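# Right the fallen bottle and fill the carton row

## Task

On the tray one bottle is lying on its side, and one row of the carton has gaps. Set that fallen bottle back upright on the tray, and place upright bottles taken from the tray into each empty cell of the gappy row until none is left open.

## Robot and tools

ROBOT. Two arms, left_arm and right_arm, each ending in a five-finger hand; the left hand mirrors the right. Bases in the scene frame: left_arm at (-0.025, +0.339, +0.001) m, right_arm at (+0.012, -0.322, -0.002) m, each turned only slightly about z. A post stands behind the arms. Loose objects may get a short push from outside now and then.

FRAMES. Scene frame: origin at table-top height midway between the nominal bases, +x away from the robot over the table, +z up, left_arm on the +y side (image sides do not follow these names). Reported hand positions (m) and quaternions (wxyz) are in that arm's own base frame. Pose offsets you send are along the current Hand target's own axes. The hand point sits 0.05 m in front of the palm, 0.15 m from the wrist face toward the fingers; its +z runs along straight fingers, +y out of the palm, +x across the palm away from the thumb on the right hand (toward the thumb on the left hand). Straight fingers end 0.06-0.07 m past the point, their line 0.06 m behind it along -y. A wrist bracket on the little-finger side can strike things.

A ROW is 28 numbers, all in [-1, 1], always for both arms: left dx, dy, dz, rx, ry, rz; left little, ring, middle, index, thumb_bend, thumb_turn; left force_limit, speed; then the same 14 for the right. The six pose numbers are an offset, not a pose: measured from the arm's Hand target when the action (or move) begins, 1.0 = 0.6 m of travel or 180 degrees, and rx, ry, rz form one rotation vector. All zeros means no new request for that arm. The six hand numbers are absolute motor targets: +1 open/straight, -1 closed; thumb_turn -1 puts the thumb in front of the palm facing the fingers, +1 beside the palm. force_limit maps -1..+1 to roughly 0..10 N at the fingertip (0..15 N for the two thumb motors); speed rises linearly from near zero at -1 to full at +0.48 and stays full above. There is no 'unchanged' value for a hand: resend the eight numbers of the last row actually run for it (before any has run, use hand_measured plus hand_force_limit and hand_speed).

TOOLS.
execute_actions(actions, cameras): actions is a list of actions; each action is a list of 1 to 15 rows, one row per 1/30 s step, the last row held to step 15. Every row inside one action counts from that action's start pose, and the next action starts from the new Hand target, so repeated offsets add up. cameras: list of names, ["all"], or []; images come by default only with an empty actions list.
move(target, speed, blend, blocking, cameras): target is one 28-number row or up to 15 rows; every row's offsets count from the same starting Hand targets, not from the previous row. speed is path top speed in m/s, 0.002 to 4.3 (default 0.25), turning at up to twice that in rad/s; one value or one per target. blend in m rounds corners (0 = stop at each). Paths are straight, ignore obstacles, and are cut off after 10 s. blocking=false returns after about 0.5 s while the motion continues. The result adds a 'move:' line (done, off_target, moving, held, fault, plus limits=paced or limits=held).
wait(seconds 0 to 3600): let time pass, sending nothing new; returns early if a running move ends.
stop(): brakes a running move.
zoom_image(camera, region [x0, y0, x1, y1] in pixels, at most 504 by 504): enlarges part of the newest image of cam_high, cam_low, cam_left_wrist or cam_right_wrist.
show_instructions(): shows the reference pages.
finished_scene(scene=1): ends the scene for good.

CAMERAS: cam_high and cam_low 504x504 pinhole; cam_left_wrist and cam_right_wrist 672x504 fisheye.

READINGS. Hand target is the last commanded pose after clipping; the hand often rests 1-3 cm (up to 5 cm) short, usually low, from friction or weight, which is not evidence of contact. A fresh execute_actions call re-requests the target; otherwise send the remaining gap as an offset. Orientation commands are clipped to within 40 degrees of the current orientation each step. hand_measured, hand_stopped_by (moving, target, force, stalled, fault) and hand_load_n follow the six-motor order; load is positive when the finger is pushed open and drops near 0 if a grip is lost. Joint torques include offsets and noise.

GRIPPING. With the thumb turned in front, the hand wraps objects about 0.035-0.065 m across; thumb tip to index pad can pinch light items up to about 0.08 m. A motor only starts when its target changes by 0.002 or more, then locks on arrival or at force_limit. To tighten, raise force_limit and send a more closed target than hand_measured; to loosen, send a more open one. For a soft grip close with speed -0.94 or lower.

CAUTIONS. Do not drop bottles even slightly, release them while moving, knock them over, slam or press hard into the table, carton, post or other fixed things, or let anything leave the table. Keep the two hands and arms from touching each other, and never close a hand on the other hand. Fast or far-past-contact moves hit harder; the arm may sag under load and tracks poses loosely. Near the base a small motion can swing the elbow. Holding loads, stretched reach or pushing at unreachable poses heats motors; at 100 °C the arm drops for 30-60 s (MOTOR HOT warns at 85 °C). End with everything stable and left in place.

Each tool is called after ">>>" in YAML: its name, and indented under it one key for each argument.

Reference images:

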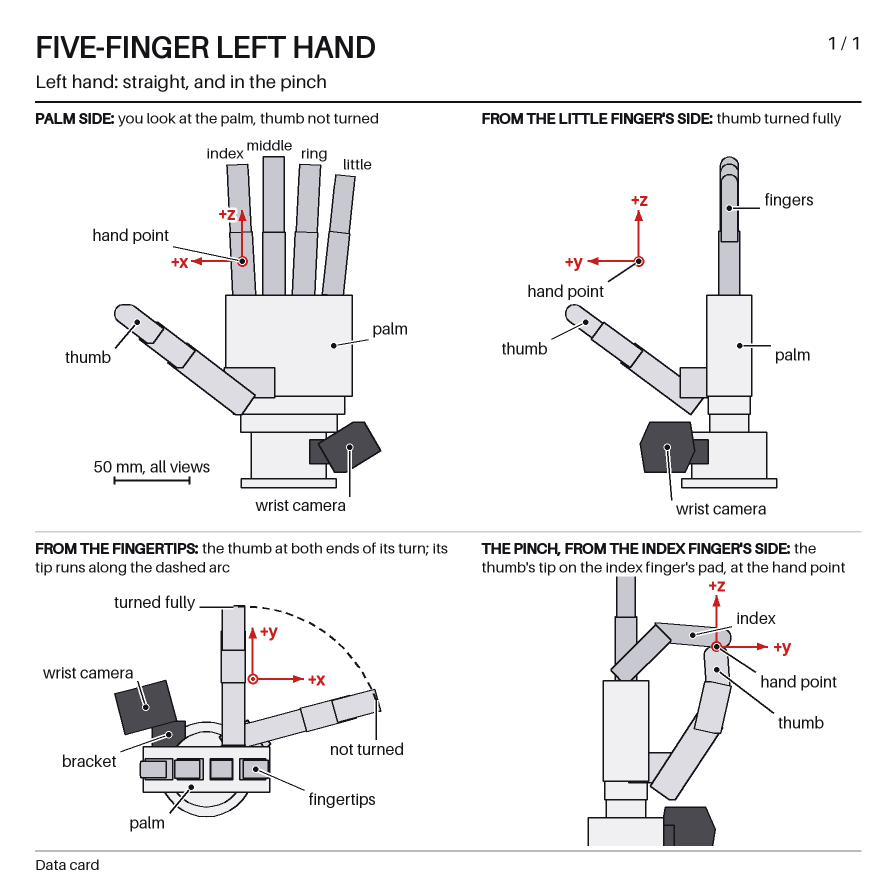

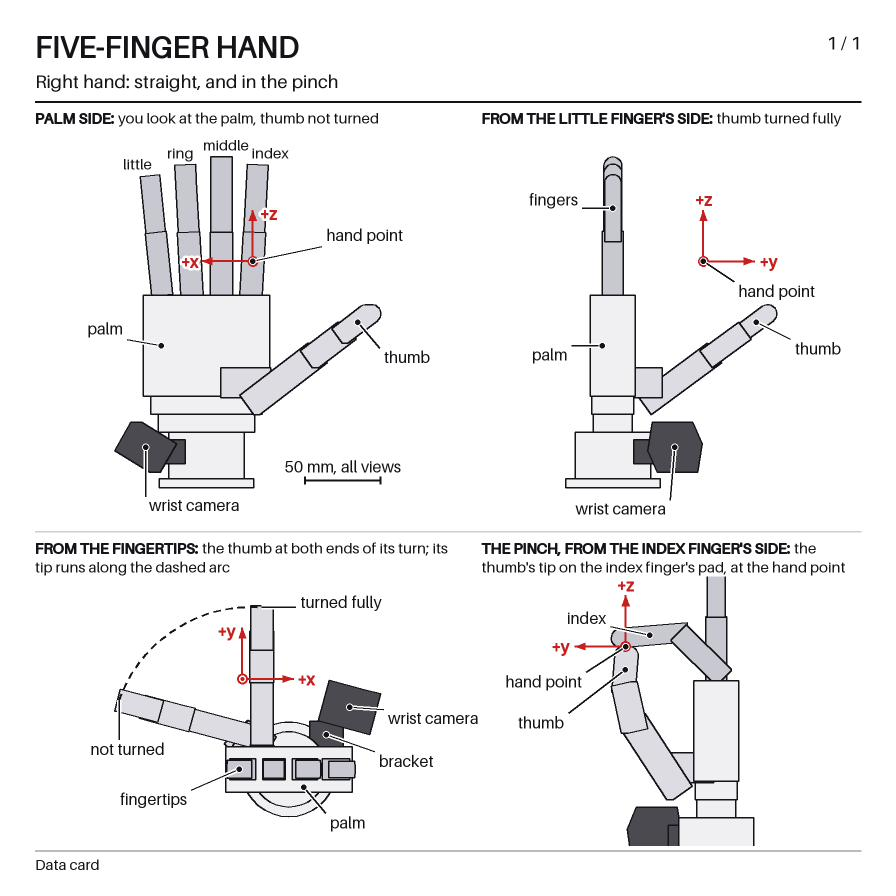

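## Session

>>> execute_actions:
  actions: []

Scene clock: 0.00 s.
left_arm: end_effector_position=(+0.7556, -0.2126, +0.2368) hand_measured=(+1.000, +1.000, +1.000, +1.000, +1.000, +1.000) hand_load_n=(+0.0, +0.0, +0.0, +0.0, +0.0, +0.0) hand_stopped_by=(target, target, target, target, target, target) hand_force_limit=0.00 hand_speed=-0.80 end_effector_quat_wxyz=(+0.000, +0.987, -0.015, +0.160) | right_arm: end_effector_position=(+0.6039, +0.1493, +0.3454) hand_measured=(+1.000, +1.000, +1.000, +1.000, +1.000, +1.000) hand_load_n=(+0.0, +0.0, +0.0, +0.0, +0.0, +0.0) hand_stopped_by=(target, target, target, target, target, target) hand_force_limit=0.00 hand_speed=-0.80 end_effector_quat_wxyz=(-0.048, +0.427, -0.535, +0.727)
Joint positions: left_arm=[-0.221 2.149 2.337 -1.445 -0.065 -1.751] | right_arm=[0.565 1.687 1.358 0.674 1.386 -0.947]
Joint velocities: within noise
Joint torques (N m): no reading
Heat: left arm: hottest wrist yaw 27 °C; right arm: hottest shoulder 29 °C.
Hand target: left_arm +0.7589, -0.2134, +0.2594; +0.004, +0.984, -0.015, +0.179 | right_arm +0.6078, +0.1518, +0.3458; -0.049, +0.425, -0.536, +0.727

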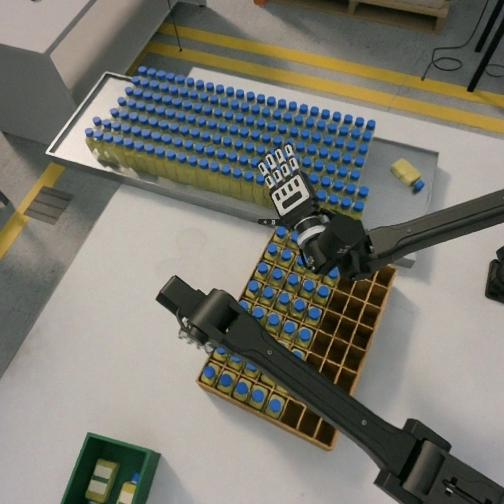

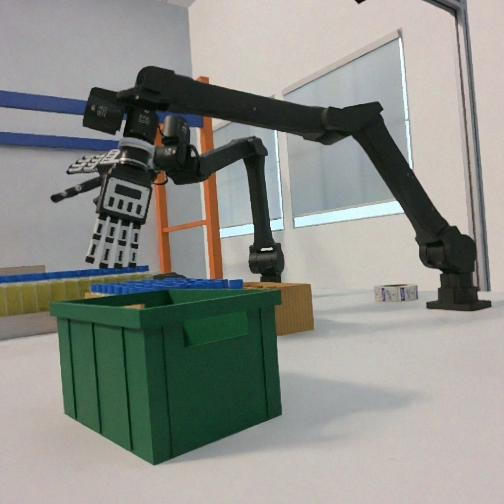

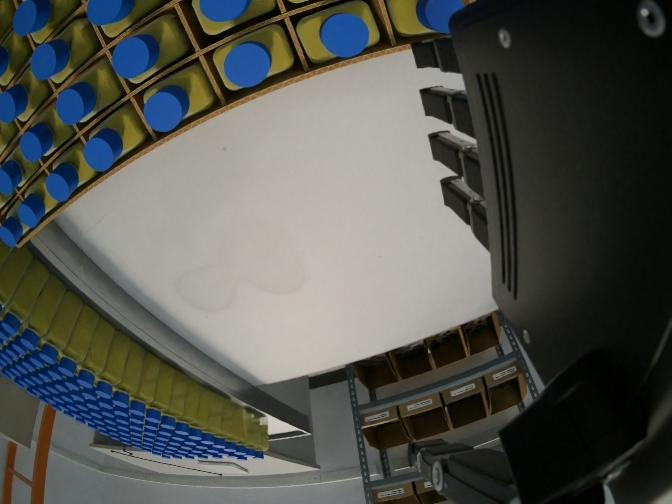

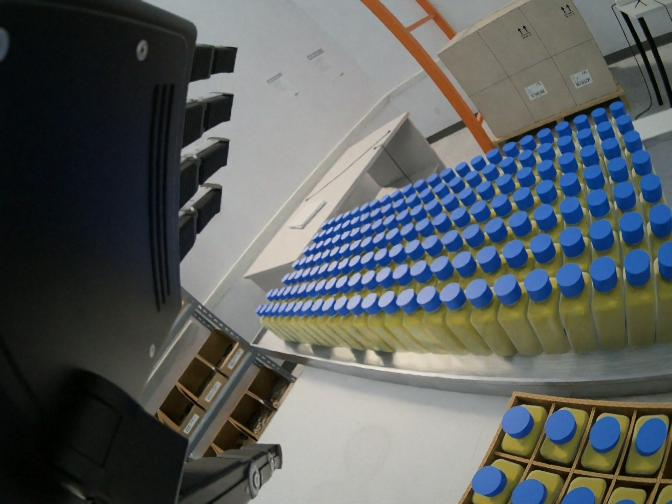

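>>> zoom_image:
  camera: "cam_high"
  region: [190, 220, 410, 460]

>>> zoom_image:
  camera: "cam_high"
  region: [240, 90, 450, 290]

>>> zoom_image:
  camera: "cam_left_wrist"
  region: [0, 0, 504, 400]

>>> zoom_image:
  camera: "cam_low"
  region: [0, 200, 330, 400]

Scaled by 2.100 from the camera's image (finer frame: 720x720).

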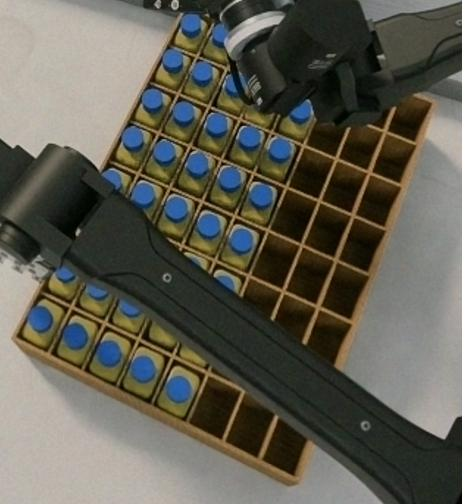

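Scaled by 2.400 from the camera's image (finer frame: 720x720).

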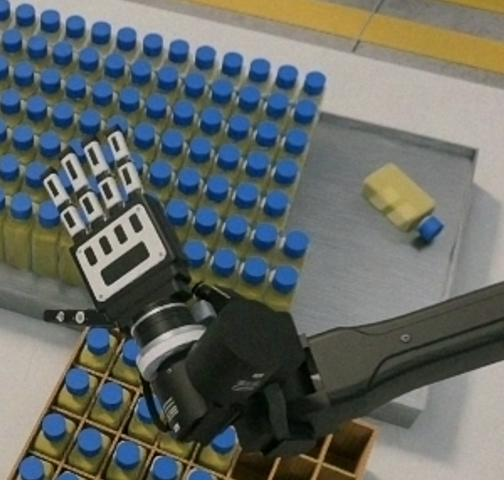

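Scaled by 1.000.

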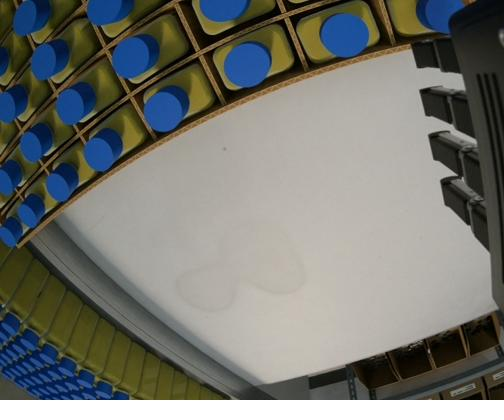

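Scaled by 1.527 from the camera's image (finer frame: 720x720).

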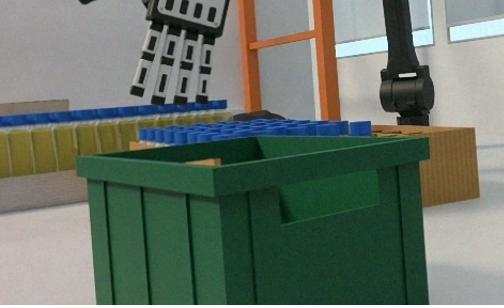

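>>> move:
  target:
    - [0.05,0,-0.2,0,0,0,1,1,1,1,1,1,0,-0.8,0,-0.15,0,0,0,0,1,1,1,1,1,1,0,-0.8]
    - [-0.4,-0.53,-0.42,0.076,0,-0.203,1,1,1,1,1,1,0,-0.8,0.25,0.0,-0.38,0,0,0,1,1,1,1,1,1,0,-0.8]
  speed: 0.3
  cameras: ["all"]

Scene clock: 42.40 s.
left_arm: end_effector_position=(+0.4603, +0.1140, +0.4091) hand_measured=(+1.000, +1.000, +1.000, +1.000, +1.000, +1.000) hand_load_n=(+0.0, +0.0, +0.0, +0.0, -0.5, +0.0) hand_stopped_by=(target, target, target, target, target, target) hand_force_limit=0.00 hand_speed=-0.80 end_effector_quat_wxyz=(-0.055, +0.931, +0.318, +0.173) | right_arm: end_effector_position=(+0.3642, +0.2413, +0.4226) hand_measured=(+1.000, +1.000, +1.000, +1.000, +1.000, +1.000) hand_load_n=(+0.0, +0.0, +0.0, +0.0, +0.0, +0.0) hand_stopped_by=(target, target, target, target, target, target) hand_force_limit=0.00 hand_speed=-0.80 end_effector_quat_wxyz=(-0.162, +0.516, -0.483, +0.689)
Joint positions: left_arm=[0.291 1.279 1.643 -1.59 -0.121 -1.918] | right_arm=[1.047 1.224 1.072 0.686 1.569 -1.121]
Joint torques (N m): left_arm=[0.85 -8.76 8.32 0.68 -0.05 0.25] | right_arm=[0.09 -6.95 6.87 0.39 -0.22 -0.2]
Heat: left arm: hottest shoulder 32 °C; right arm: hottest shoulder 31 °C.
Hand target: left_arm +0.4553, +0.1144, +0.4095; -0.055, +0.932, +0.315, +0.170 | right_arm +0.3596, +0.2410, +0.4164; -0.049, +0.425, -0.536, +0.727
Off the commanded pose: left_arm 0.005 m, 1 deg | right_arm 0.008 m, 18 deg.
joint sent to its limit (right arm) — joint 5 (wrist yaw), upper limit. The joint targets are off in orientation, not in position.
move: off_target (right_arm)

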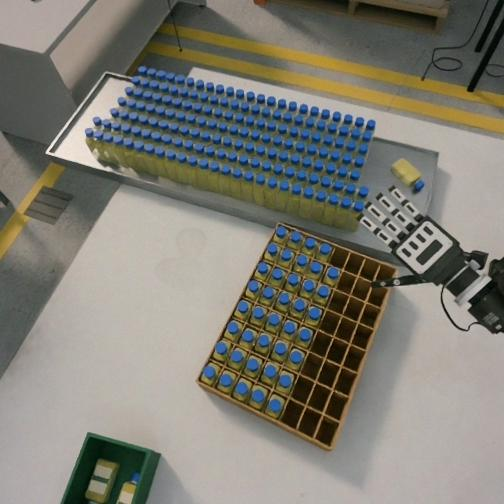

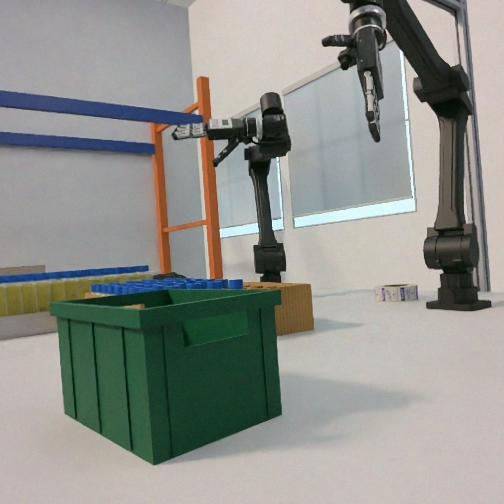

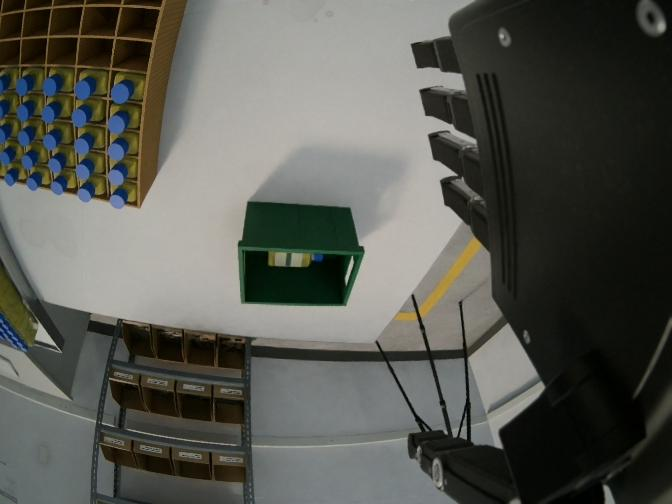

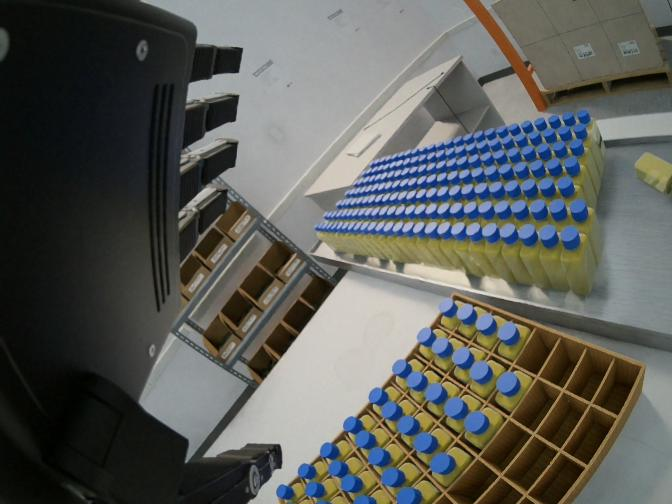

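>>> zoom_image:
  camera: "cam_high"
  region: [190, 215, 410, 455]

>>> zoom_image:
  camera: "cam_right_wrist"
  region: [260, 100, 672, 504]

>>> zoom_image:
  camera: "cam_high"
  region: [40, 50, 450, 270]

Scaled by 2.100 from the camera's image (finer frame: 720x720).

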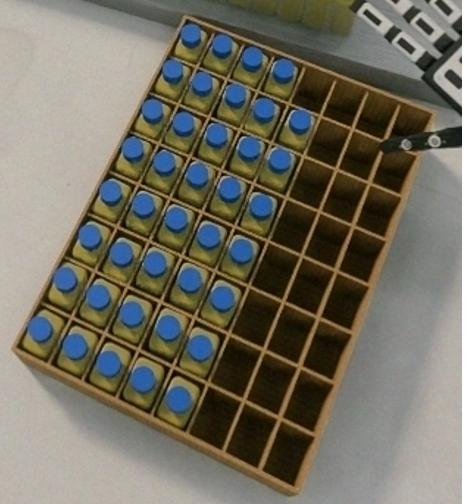

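Scaled by 1.223 from the camera's image (finer frame: 960x720).

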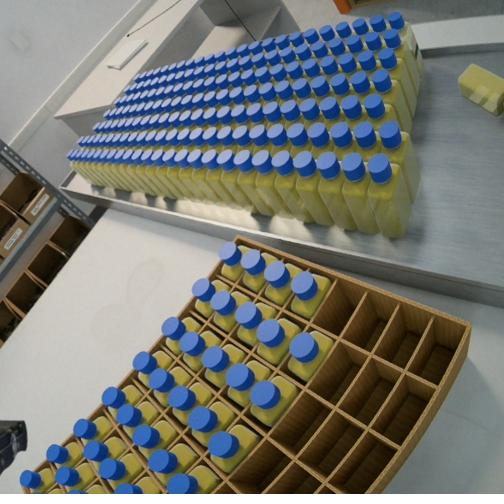

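Scaled by 1.229 from the camera's image (finer frame: 720x720).

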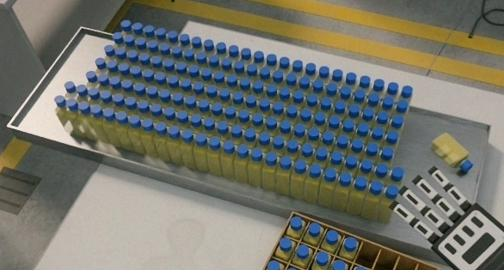

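>>> move:
  target:
    - [0,0,0,0,0,0,1,1,1,1,1,1,0,-0.8,0.738,0.48,0.552,-0.229,0.333,-0.026,1,1,1,1,1,1,0,-0.8]
  speed: 0.3
  cameras: ["all"]

Scene clock: 196.03 s.
left_arm: end_effector_position=(+0.4603, +0.1139, +0.4091) hand_measured=(+1.000, +1.000, +1.000, +1.000, +1.000, +1.000) hand_load_n=(+0.0, +0.0, +0.0, +0.0, +0.0, +0.0) hand_stopped_by=(target, target, target, target, target, target) hand_force_limit=0.00 hand_speed=-0.80 end_effector_quat_wxyz=(-0.054, +0.931, +0.318, +0.173) | right_arm: end_effector_position=(+0.1860, -0.3524, +0.4359) hand_measured=(+1.000, +1.000, +1.000, +1.000, +1.000, +1.000) hand_load_n=(+0.0, -0.5, -0.5, +0.0, +0.0, +0.0) hand_stopped_by=(target, target, target, target, target, target) hand_force_limit=0.00 hand_speed=-0.80 end_effector_quat_wxyz=(-0.392, -0.041, +0.691, -0.606)
Joint positions: left_arm=[0.291 1.279 1.643 -1.59 -0.12 -1.918] | right_arm=[-0.566 1.097 0.967 0.8 1.504 -1.302]
Joint torques (N m): left_arm=[0.85 -8.7 8.31 0.68 -0.05 0.21] | right_arm=[-0.85 -3.43 11.11 0.99 -0.54 -0.2]
Heat: left arm: hottest elbow 30 °C; right arm: hottest shoulder 30 °C.
Hand target: left_arm +0.4553, +0.1143, +0.4095; -0.055, +0.932, +0.315, +0.170 | right_arm +0.1908, -0.3582, +0.4508; -0.393, -0.024, +0.684, -0.614
Off the commanded pose: left_arm 0.005 m, 1 deg | right_arm 0.017 m, 2 deg.
move: off_target (right_arm)

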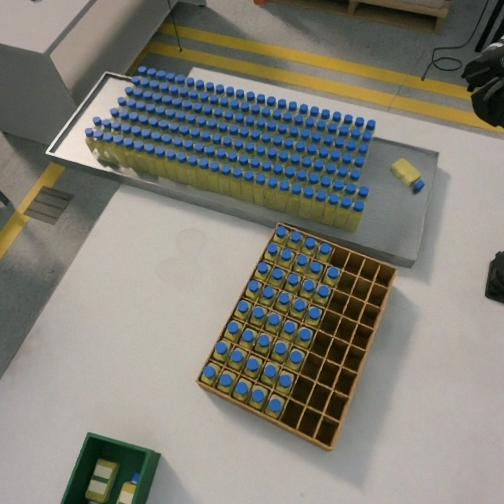

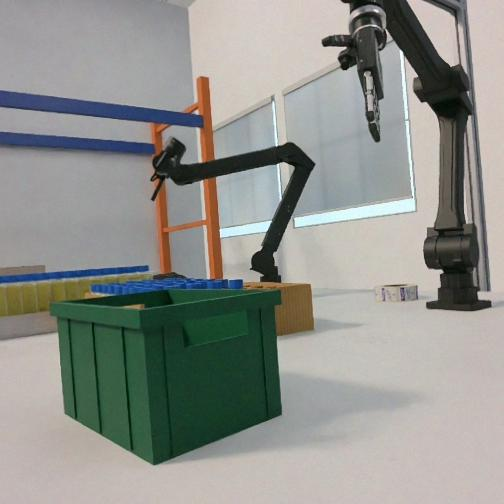

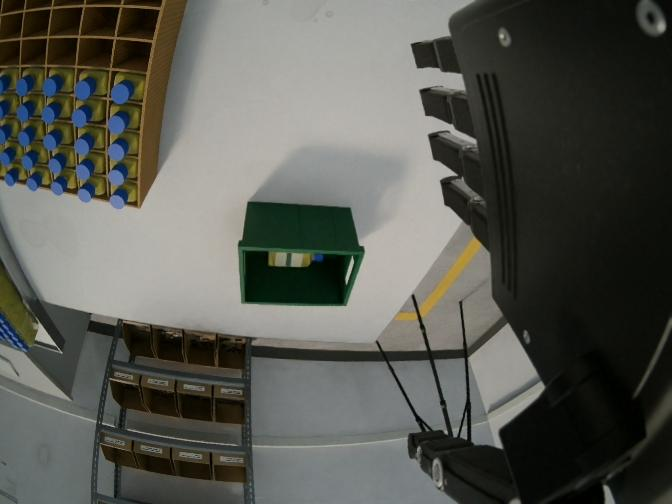

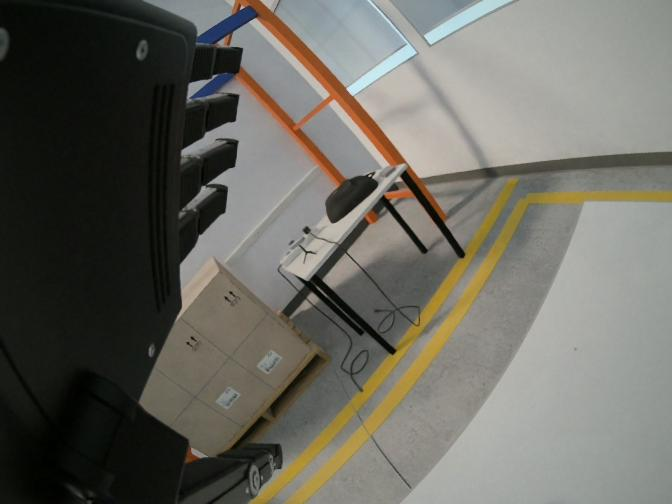

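>>> move:
  target: [-0.533,0.784,-0.215,0.245,-0.456,-0.763,-1,-1,0.4,0.4,0.5,-1,0,0,0,0,0,0,0,0,1,1,1,1,1,1,0,-0.8]
  speed: 0.3
  cameras: ["all"]

Scene clock: 217.83 s.
left_arm: end_effector_position=(+0.4618, -0.4637, +0.4018) hand_measured=(-1.000, -1.000, +0.400, +0.400, +0.500, -1.000) hand_load_n=(+0.0, +0.0, +0.0, +0.0, -0.5, +0.0) hand_stopped_by=(target, target, target, target, target, target) hand_force_limit=0.00 hand_speed=0.00 end_effector_quat_wxyz=(+0.584, +0.700, +0.085, -0.404) | right_arm: end_effector_position=(+0.1860, -0.3524, +0.4359) hand_measured=(+1.000, +1.000, +1.000, +1.000, +1.000, +1.000) hand_load_n=(+0.0, +0.0, +0.0, +0.0, +0.0, +0.0) hand_stopped_by=(target, target, target, target, target, target) hand_force_limit=0.00 hand_speed=-0.80 end_effector_quat_wxyz=(-0.392, -0.042, +0.691, -0.606)
Joint positions: left_arm=[-0.486 1.857 1.788 -1.681 1.578 -2.118] | right_arm=[-0.566 1.097 0.967 0.8 1.504 -1.303]
Joint torques (N m): left_arm=[0.03 -16.73 12.33 -0.14 1.05 -0.02] | right_arm=[-1.03 -3.72 11 0.7 -0.53 -0.14]
Heat: left arm: hottest elbow 31 °C; right arm: hottest elbow 34 °C.
Hand target: left_arm +0.4659, -0.4686, +0.4199; +0.514, +0.572, +0.381, -0.513 | right_arm +0.1903, -0.3579, +0.4504; -0.385, -0.029, +0.690, -0.611 (not the last commanded pose)
Off the commanded pose: left_arm 0.019 m, 153 deg; orientation clipped | right_arm 0.017 m, 2 deg.
joint sent to its limit (left arm) — joint 4 (wrist pitch), lower limit; joint 5 (wrist yaw), upper limit; joint 6 (wrist roll), lower limit. The joint targets are off in orientation, not in position.
move: off_target (left_arm); limits=paced

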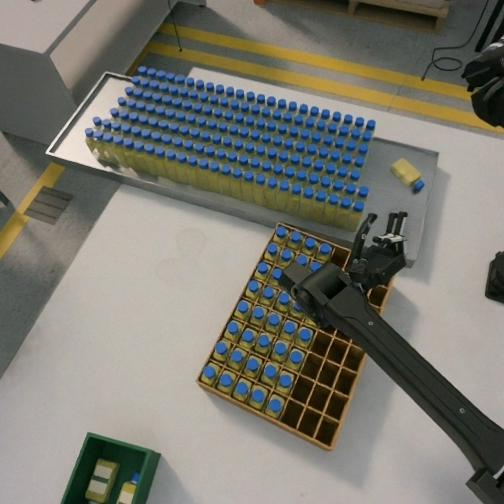

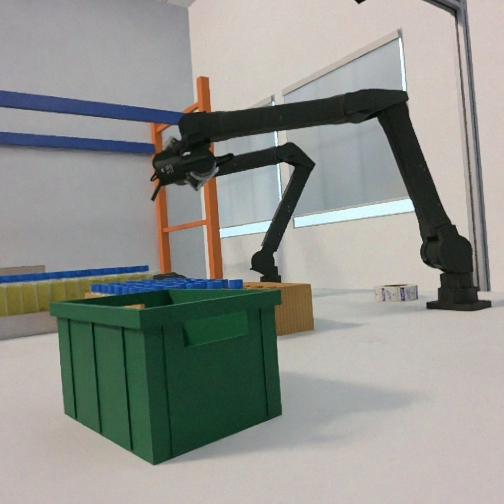

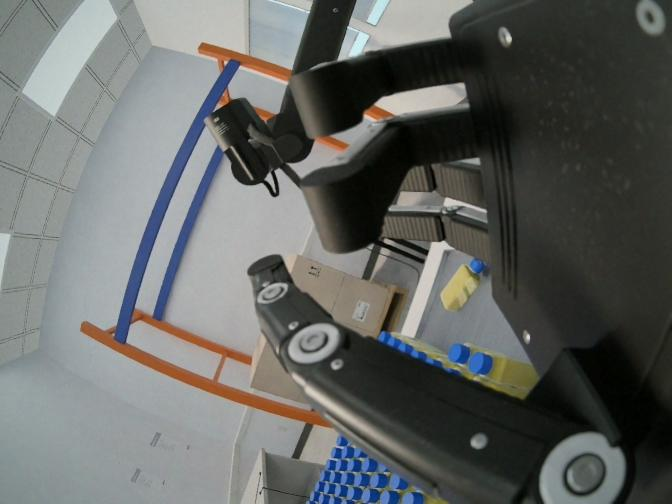

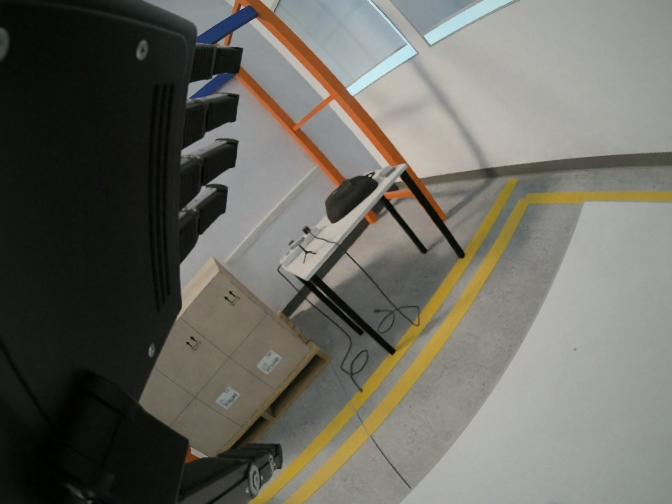

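>>> move:
  target:
    - [0,0,0,0.0884,-0.033,0.2014,-1,-1,0.4,0.4,0.5,-1,0,0,0,0,0,0,0,0,1,1,1,1,1,1,0,-0.8]
    - [0,0,0,0.2138,-0.0032,0.4740,-1,-1,0.4,0.4,0.5,-1,0,0,0,0,0,0,0,0,1,1,1,1,1,1,0,-0.8]
    - [0,0,0,0.3486,0.0178,0.7321,-1,-1,0.4,0.4,0.5,-1,0,0,0,0,0,0,0,0,1,1,1,1,1,1,0,-0.8]
    - [0,0,0,-0.4051,-0.0177,-0.8405,-1,-1,0.4,0.4,0.5,-1,0,0,0,0,0,0,0,0,1,1,1,1,1,1,0,-0.8]
    - [0,0,0,-0.2493,0.0924,-0.5663,-1,-1,0.4,0.4,0.5,-1,0,0,0,0,0,0,0,0,1,1,1,1,1,1,0,-0.8]
  speed: 0.4
  blend: 0.08
  cameras: ["all"]

Scene clock: 330.77 s.
left_arm: end_effector_position=(+0.4717, -0.4681, +0.4001) hand_measured=(-1.000, -1.000, +0.400, +0.400, +0.500, -1.000) hand_load_n=(+0.5, +0.0, +0.0, +0.0, +0.0, +0.0) hand_stopped_by=(target, target, target, target, target, target) hand_force_limit=0.00 hand_speed=0.00 end_effector_quat_wxyz=(+0.026, -0.095, +0.882, -0.461) | right_arm: end_effector_position=(+0.1860, -0.3524, +0.4359) hand_measured=(+1.000, +1.000, +1.000, +1.000, +1.000, +1.000) hand_load_n=(+0.0, +0.0, +0.0, +0.0, +0.0, +0.0) hand_stopped_by=(target, target, target, target, target, target) hand_force_limit=0.00 hand_speed=-0.80 end_effector_quat_wxyz=(-0.392, -0.042, +0.691, -0.606)
Joint positions: left_arm=[-0.609 1.819 2.169 -1.138 0.628 0.482] | right_arm=[-0.566 1.097 0.967 0.8 1.504 -1.303]
Joint torques (N m): left_arm=[-0.21 -20.25 8.79 2.52 0.47 0.26] | right_arm=[-0.79 -3.66 11 0.69 -0.54 -0.14]
Heat: left arm: hottest elbow 39 °C; right arm: hottest elbow 40 °C.
Hand target: left_arm +0.4659, -0.4686, +0.4197; +0.042, -0.077, +0.876, -0.475 | right_arm +0.1903, -0.3579, +0.4504; -0.385, -0.029, +0.690, -0.611
Off the commanded pose: left_arm 0.021 m, 3 deg | right_arm 0.016 m, 2 deg.
move: off_target (left_arm); blend cut to 0.0053 m at target 1

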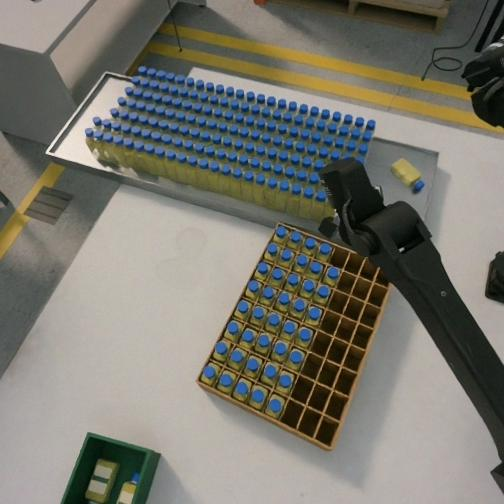

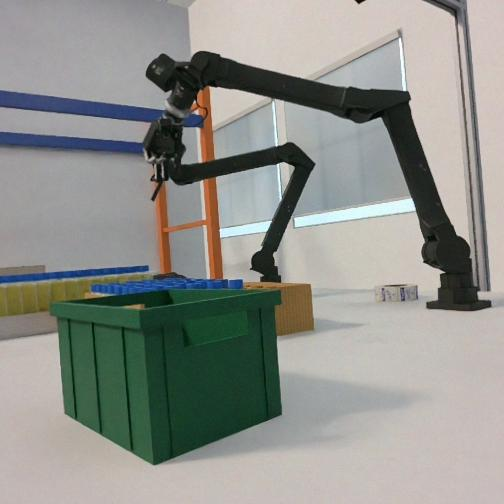

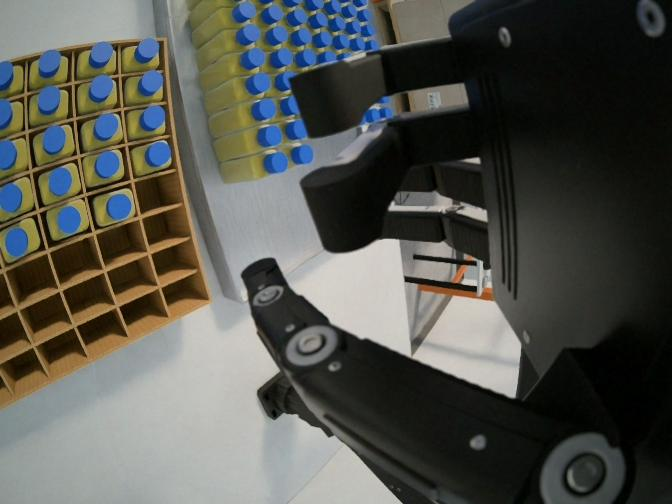

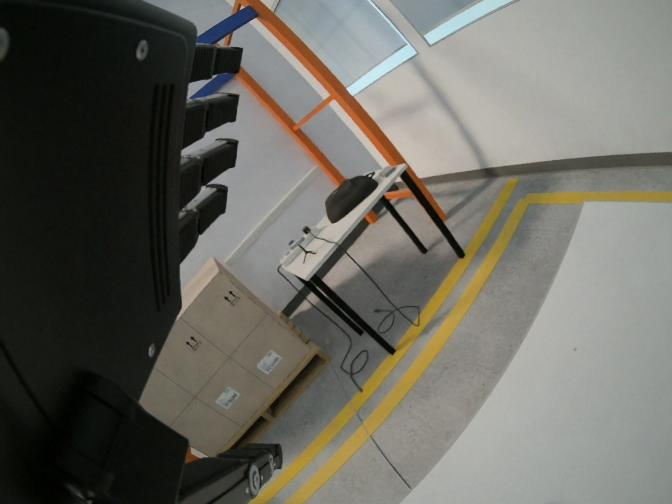

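>>> zoom_image:
  camera: "cam_left_wrist"
  region: [0, 0, 420, 420]

Scaled by 1.200 from the camera's image (finer frame: 960x720).

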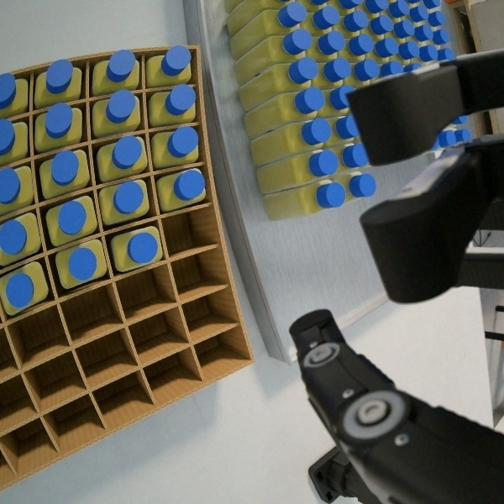

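>>> move:
  target: [0,0.112,0.0727,0,0,0,-1,-1,0.4,0.4,0.5,-1,0,0,0,0,0,0,0,0,1,1,1,1,1,1,0,-0.8]
  speed: 0.2
  cameras: ["cam_high","cam_left_wrist"]

>>> zoom_image:
  camera: "cam_left_wrist"
  region: [0, 0, 420, 420]

Scene clock: 388.30 s.
left_arm: end_effector_position=(+0.4695, -0.4661, +0.3227) hand_measured=(-1.000, -1.000, +0.400, +0.400, +0.500, -1.000) hand_load_n=(+0.5, +0.0, +0.0, +0.0, +0.0, +0.0) hand_stopped_by=(target, target, target, target, target, target) hand_force_limit=0.00 hand_speed=0.00 end_effector_quat_wxyz=(+0.029, -0.090, +0.882, -0.462) | right_arm: end_effector_position=(+0.1860, -0.3524, +0.4359) hand_measured=(+1.000, +1.000, +1.000, +1.000, +1.000, +1.000) hand_load_n=(+0.0, +0.0, +0.0, +0.0, +0.0, -0.5) hand_stopped_by=(target, target, target, target, target, target) hand_force_limit=0.00 hand_speed=-0.80 end_effector_quat_wxyz=(-0.392, -0.042, +0.691, -0.606)
Joint positions: left_arm=[-0.609 1.748 1.861 -0.896 0.628 0.49] | right_arm=[-0.566 1.097 0.967 0.8 1.504 -1.303]
Joint torques (N m): left_arm=[-0.21 -18.9 9.32 2.48 0.44 0.14] | right_arm=[-0.67 -3.6 11.03 0.62 -0.54 -0.12]
Heat: left arm: hottest elbow 35 °C; right arm: hottest elbow 40 °C.
Hand target: left_arm +0.4659, -0.4685, +0.3397; +0.042, -0.077, +0.876, -0.475 | right_arm +0.1903, -0.3579, +0.4504; -0.385, -0.029, +0.690, -0.611
Off the commanded pose: left_arm 0.017 m, 3 deg | right_arm 0.016 m, 2 deg.
move: off_target (left_arm)

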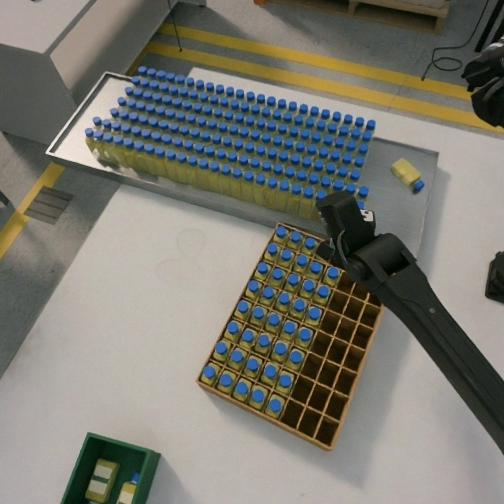

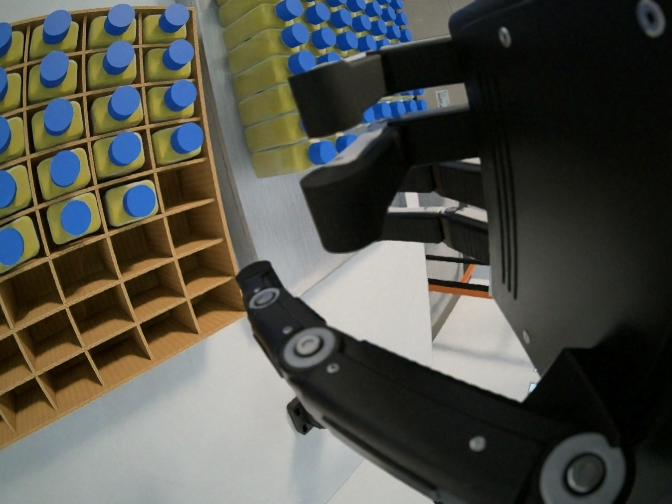

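Scaled by 1.200 from the camera's image (finer frame: 960x720).

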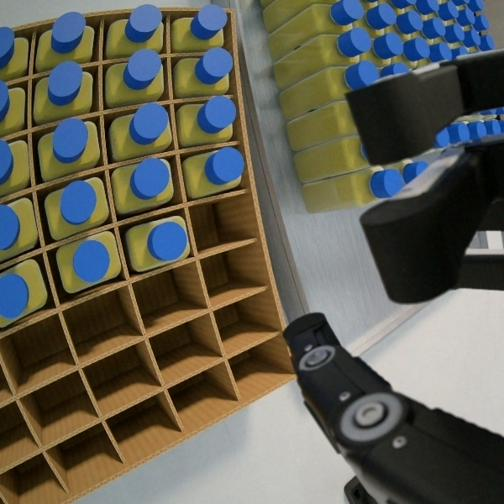

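>>> move:
  target: [0.0277,-0.0452,0.3598,0.0722,0.03,0.0149,1,1,0.3,0.3,0.5,-1,0,0,0,0,0,0,0,0,1,1,1,1,1,1,0,-0.8]
  speed: 0.15
  cameras: ["cam_high","cam_left_wrist"]

>>> zoom_image:
  camera: "cam_left_wrist"
  region: [150, 50, 500, 330]

>>> zoom_image:
  camera: "cam_high"
  region: [250, 90, 450, 290]

Scene clock: 475.77 s.
left_arm: end_effector_position=(+0.4753, -0.6495, +0.2135) hand_measured=(+1.000, +1.000, +0.300, +0.300, +0.500, -1.000) hand_load_n=(+0.0, +0.0, +0.0, +0.0, +0.0, +0.0) hand_stopped_by=(target, target, target, target, target, target) hand_force_limit=0.00 hand_speed=0.00 end_effector_quat_wxyz=(+0.006, -0.040, +0.833, -0.551) | right_arm: end_effector_position=(+0.1860, -0.3524, +0.4359) hand_measured=(+1.000, +1.000, +1.000, +1.000, +1.000, +1.000) hand_load_n=(+0.0, +0.0, +0.0, +0.0, +0.0, +0.0) hand_stopped_by=(target, target, target, target, target, target) hand_force_limit=0.00 hand_speed=-0.80 end_effector_quat_wxyz=(-0.392, -0.042, +0.691, -0.606)
Joint positions: left_arm=[-0.778 2.057 1.918 -0.384 0.665 0.304] | right_arm=[-0.566 1.097 0.967 0.8 1.504 -1.303]
Joint torques (N m): left_arm=[-0.09 -21.71 14.27 2.73 0.34 -0.06] | right_arm=[-0.67 -3.72 10.99 0.76 -0.54 -0.13]
Heat: left arm: hottest elbow 35 °C; right arm: hottest elbow 41 °C.
Hand target: left_arm +0.4837, -0.6643, +0.2449; +0.020, -0.029, +0.819, -0.573 | right_arm +0.1903, -0.3579, +0.4504; -0.385, -0.029, +0.690, -0.611
Off the commanded pose: left_arm 0.035 m, 4 deg | right_arm 0.016 m, 2 deg.
move: off_target (left_arm)

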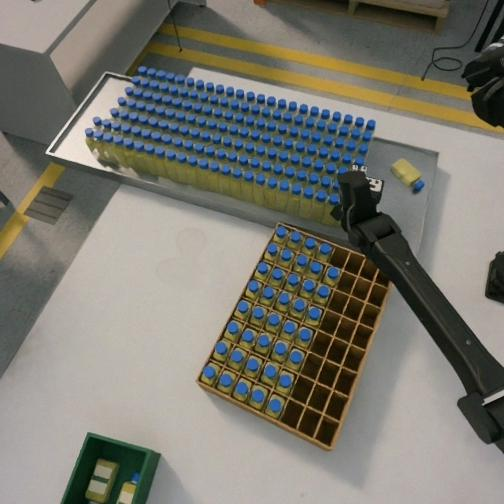

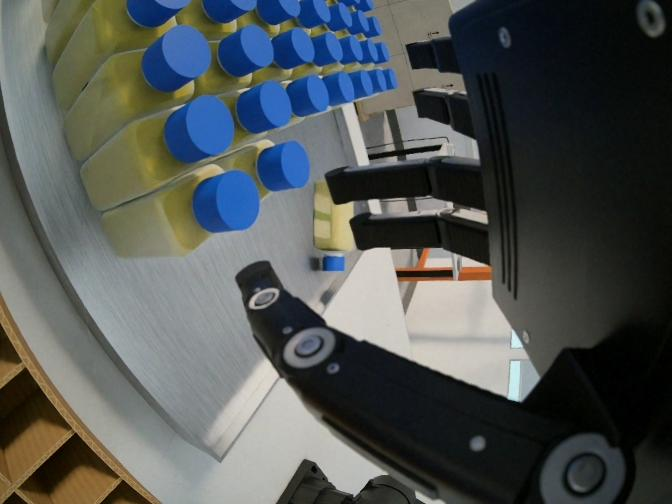

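Scaled by 1.440 from the camera's image (finer frame: 960x720).

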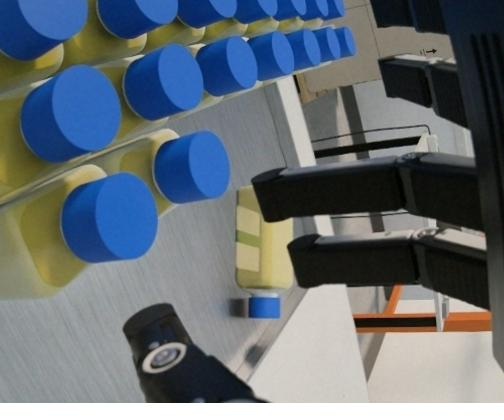

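Scaled by 2.520 from the camera's image (finer frame: 720x720).

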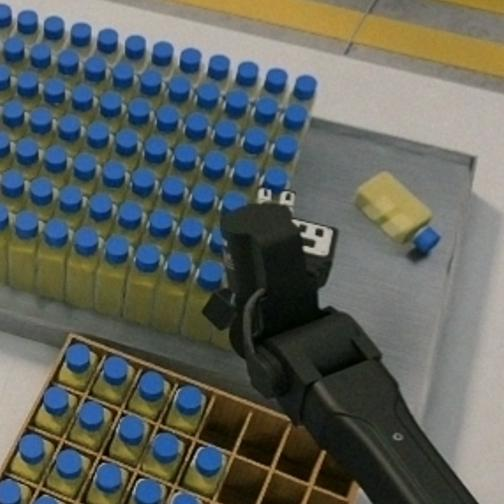

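>>> move:
  target: [-0.0153,0.0285,0.0365,0.0167,0,0,1,1,0.3,0.3,0.5,-1,0,0,0,0,0,0,0,0,1,1,1,1,1,1,0,-0.8]
  speed: 0.08
  cameras: ["cam_high","cam_left_wrist"]

>>> zoom_image:
  camera: "cam_left_wrist"
  region: [150, 50, 500, 330]

Scene clock: 497.33 s.
left_arm: end_effector_position=(+0.4876, -0.6674, +0.1939) hand_measured=(+1.000, +1.000, +0.300, +0.300, +0.500, -1.000) hand_load_n=(+0.0, +0.0, +0.0, +0.0, +0.0, +0.0) hand_stopped_by=(target, target, target, target, target, target) hand_force_limit=0.00 hand_speed=0.00 end_effector_quat_wxyz=(+0.009, -0.037, +0.817, -0.575) | right_arm: end_effector_position=(+0.1860, -0.3524, +0.4359) hand_measured=(+1.000, +1.000, +1.000, +1.000, +1.000, +1.000) hand_load_n=(+0.0, +0.0, +0.0, +0.0, +0.0, +0.0) hand_stopped_by=(target, target, target, target, target, target) hand_force_limit=0.00 hand_speed=-0.80 end_effector_quat_wxyz=(-0.392, -0.042, +0.691, -0.606)
Joint positions: left_arm=[-0.778 2.11 1.918 -0.258 0.68 0.265] | right_arm=[-0.566 1.097 0.967 0.8 1.504 -1.303]
Joint torques (N m): left_arm=[0.03 -23.3 12.83 2.84 0.33 -0.08] | right_arm=[-0.73 -3.72 10.96 0.65 -0.56 -0.13]
Heat: left arm: hottest elbow 36 °C; right arm: hottest elbow 41 °C.
Hand target: left_arm +0.4939, -0.6783, +0.2212; +0.021, -0.028, +0.803, -0.594 | right_arm +0.1903, -0.3579, +0.4504; -0.385, -0.029, +0.690, -0.611
Off the commanded pose: left_arm 0.030 m, 3 deg | right_arm 0.016 m, 2 deg.
move: off_target (left_arm)

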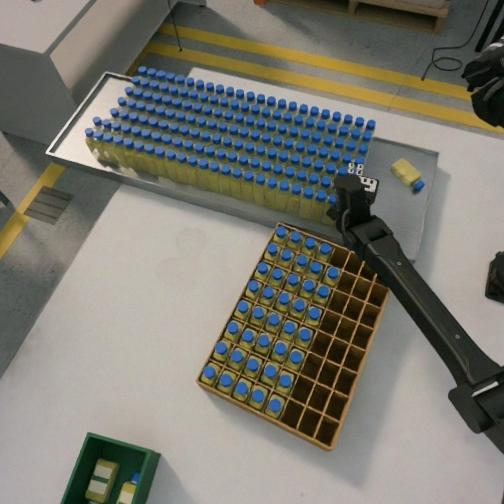

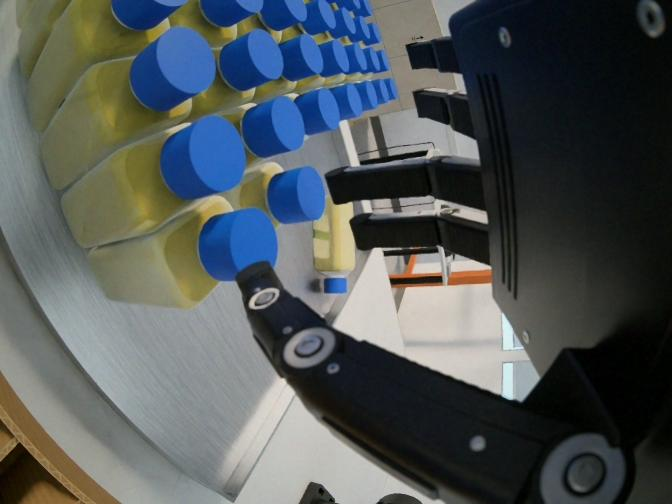

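Scaled by 1.440 from the camera's image (finer frame: 960x720).

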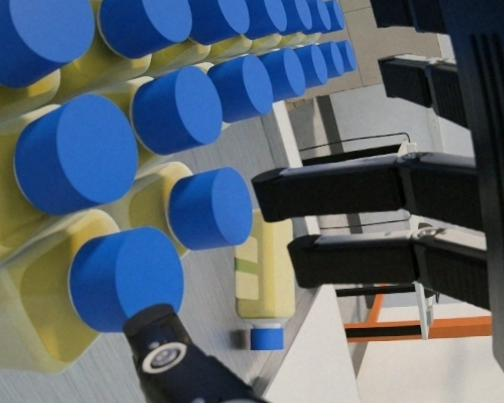

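>>> move:
  target: [-0.0067,0.0292,-0.0272,0,0,0,1,1,0.24,0.24,0.5,-1,0,0,0,0,0,0,0,0,1,1,1,1,1,1,0,-0.8]
  speed: 0.06
  cameras: ["cam_left_wrist"]

>>> zoom_image:
  camera: "cam_left_wrist"
  region: [150, 50, 500, 330]

Scene clock: 524.93 s.
left_arm: end_effector_position=(+0.4924, -0.6590, +0.1835) hand_measured=(+1.000, +1.000, +0.240, +0.240, +0.500, -1.000) hand_load_n=(+0.0, +0.0, +0.0, -0.5, +0.0, +0.0) hand_stopped_by=(target, target, target, target, target, target) hand_force_limit=0.00 hand_speed=0.00 end_effector_quat_wxyz=(+0.007, -0.036, +0.814, -0.580) | right_arm: end_effector_position=(+0.1860, -0.3524, +0.4359) hand_measured=(+1.000, +1.000, +1.000, +1.000, +1.000, +1.000) hand_load_n=(+0.0, +0.0, +0.0, +0.0, +0.0, +0.0) hand_stopped_by=(target, target, target, target, target, target) hand_force_limit=0.00 hand_speed=-0.80 end_effector_quat_wxyz=(-0.392, -0.042, +0.691, -0.606)
Joint positions: left_arm=[-0.762 2.11 1.884 -0.217 0.701 0.264] | right_arm=[-0.566 1.097 0.967 0.8 1.504 -1.303]
Joint torques (N m): left_arm=[0.79 -24.94 9.33 2.85 0.33 0.09] | right_arm=[-0.73 -3.66 11.04 0.66 -0.54 -0.13]
Heat: left arm: hottest elbow 37 °C; right arm: hottest elbow 42 °C.
Hand target: left_arm +0.4965, -0.6573, +0.2093; +0.021, -0.028, +0.803, -0.594 | right_arm +0.1903, -0.3579, +0.4504; -0.385, -0.029, +0.690, -0.611
Off the commanded pose: left_arm 0.026 m, 3 deg | right_arm 0.016 m, 2 deg.
move: off_target (left_arm)

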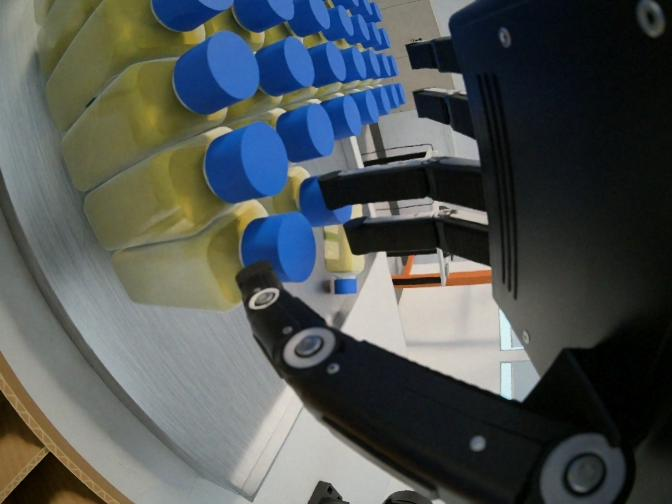

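Scaled by 1.440 from the camera's image (finer frame: 960x720).

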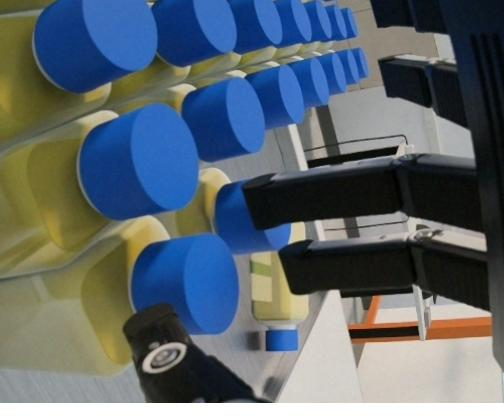

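>>> move:
  target: [0.0045,0.0213,-0.0008,0,0,0,1,1,0.24,0.24,0.5,-1,0,0,0,0,0,0,0,0,1,1,1,1,1,1,0,-0.8]
  speed: 0.05
  cameras: ["cam_left_wrist"]

>>> zoom_image:
  camera: "cam_left_wrist"
  region: [150, 50, 500, 330]

Scene clock: 549.47 s.
left_arm: end_effector_position=(+0.4887, -0.6556, +0.1683) hand_measured=(+1.000, +1.000, +0.240, +0.240, +0.500, -1.000) hand_load_n=(+0.0, +0.0, +0.0, -0.5, +0.0, +0.0) hand_stopped_by=(target, target, target, target, target, target) hand_force_limit=0.00 hand_speed=0.00 end_effector_quat_wxyz=(+0.005, -0.037, +0.815, -0.579) | right_arm: end_effector_position=(+0.1860, -0.3524, +0.4359) hand_measured=(+1.000, +1.000, +1.000, +1.000, +1.000, +1.000) hand_load_n=(+0.0, +0.0, +0.0, +0.0, +0.0, +0.0) hand_stopped_by=(target, target, target, target, target, target) hand_force_limit=0.00 hand_speed=-0.80 end_effector_quat_wxyz=(-0.392, -0.042, +0.691, -0.606)
Joint positions: left_arm=[-0.762 2.108 1.842 -0.181 0.702 0.264] | right_arm=[-0.566 1.097 0.967 0.8 1.504 -1.303]
Joint torques (N m): left_arm=[0.85 -25.17 9.16 2.76 0.34 0.1] | right_arm=[-0.73 -3.84 10.97 0.73 -0.55 -0.12]
Heat: left arm: hottest elbow 37 °C; right arm: hottest elbow 42 °C.
Hand target: left_arm +0.4935, -0.6533, +0.1973; +0.021, -0.028, +0.803, -0.594 | right_arm +0.1903, -0.3579, +0.4504; -0.385, -0.029, +0.690, -0.611
Off the commanded pose: left_arm 0.029 m, 3 deg | right_arm 0.016 m, 2 deg.
move: off_target (left_arm)

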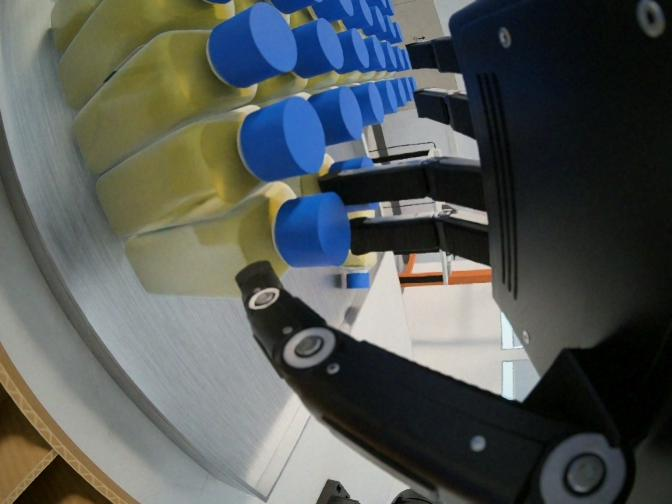

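Scaled by 1.440 from the camera's image (finer frame: 960x720).

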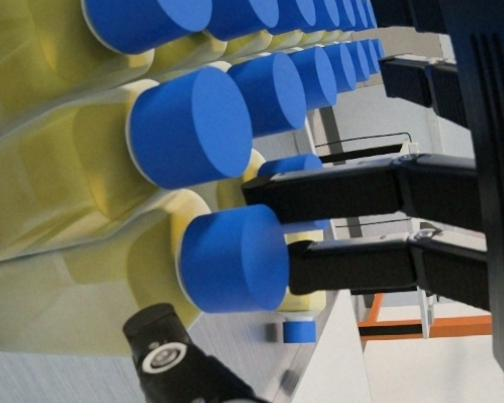

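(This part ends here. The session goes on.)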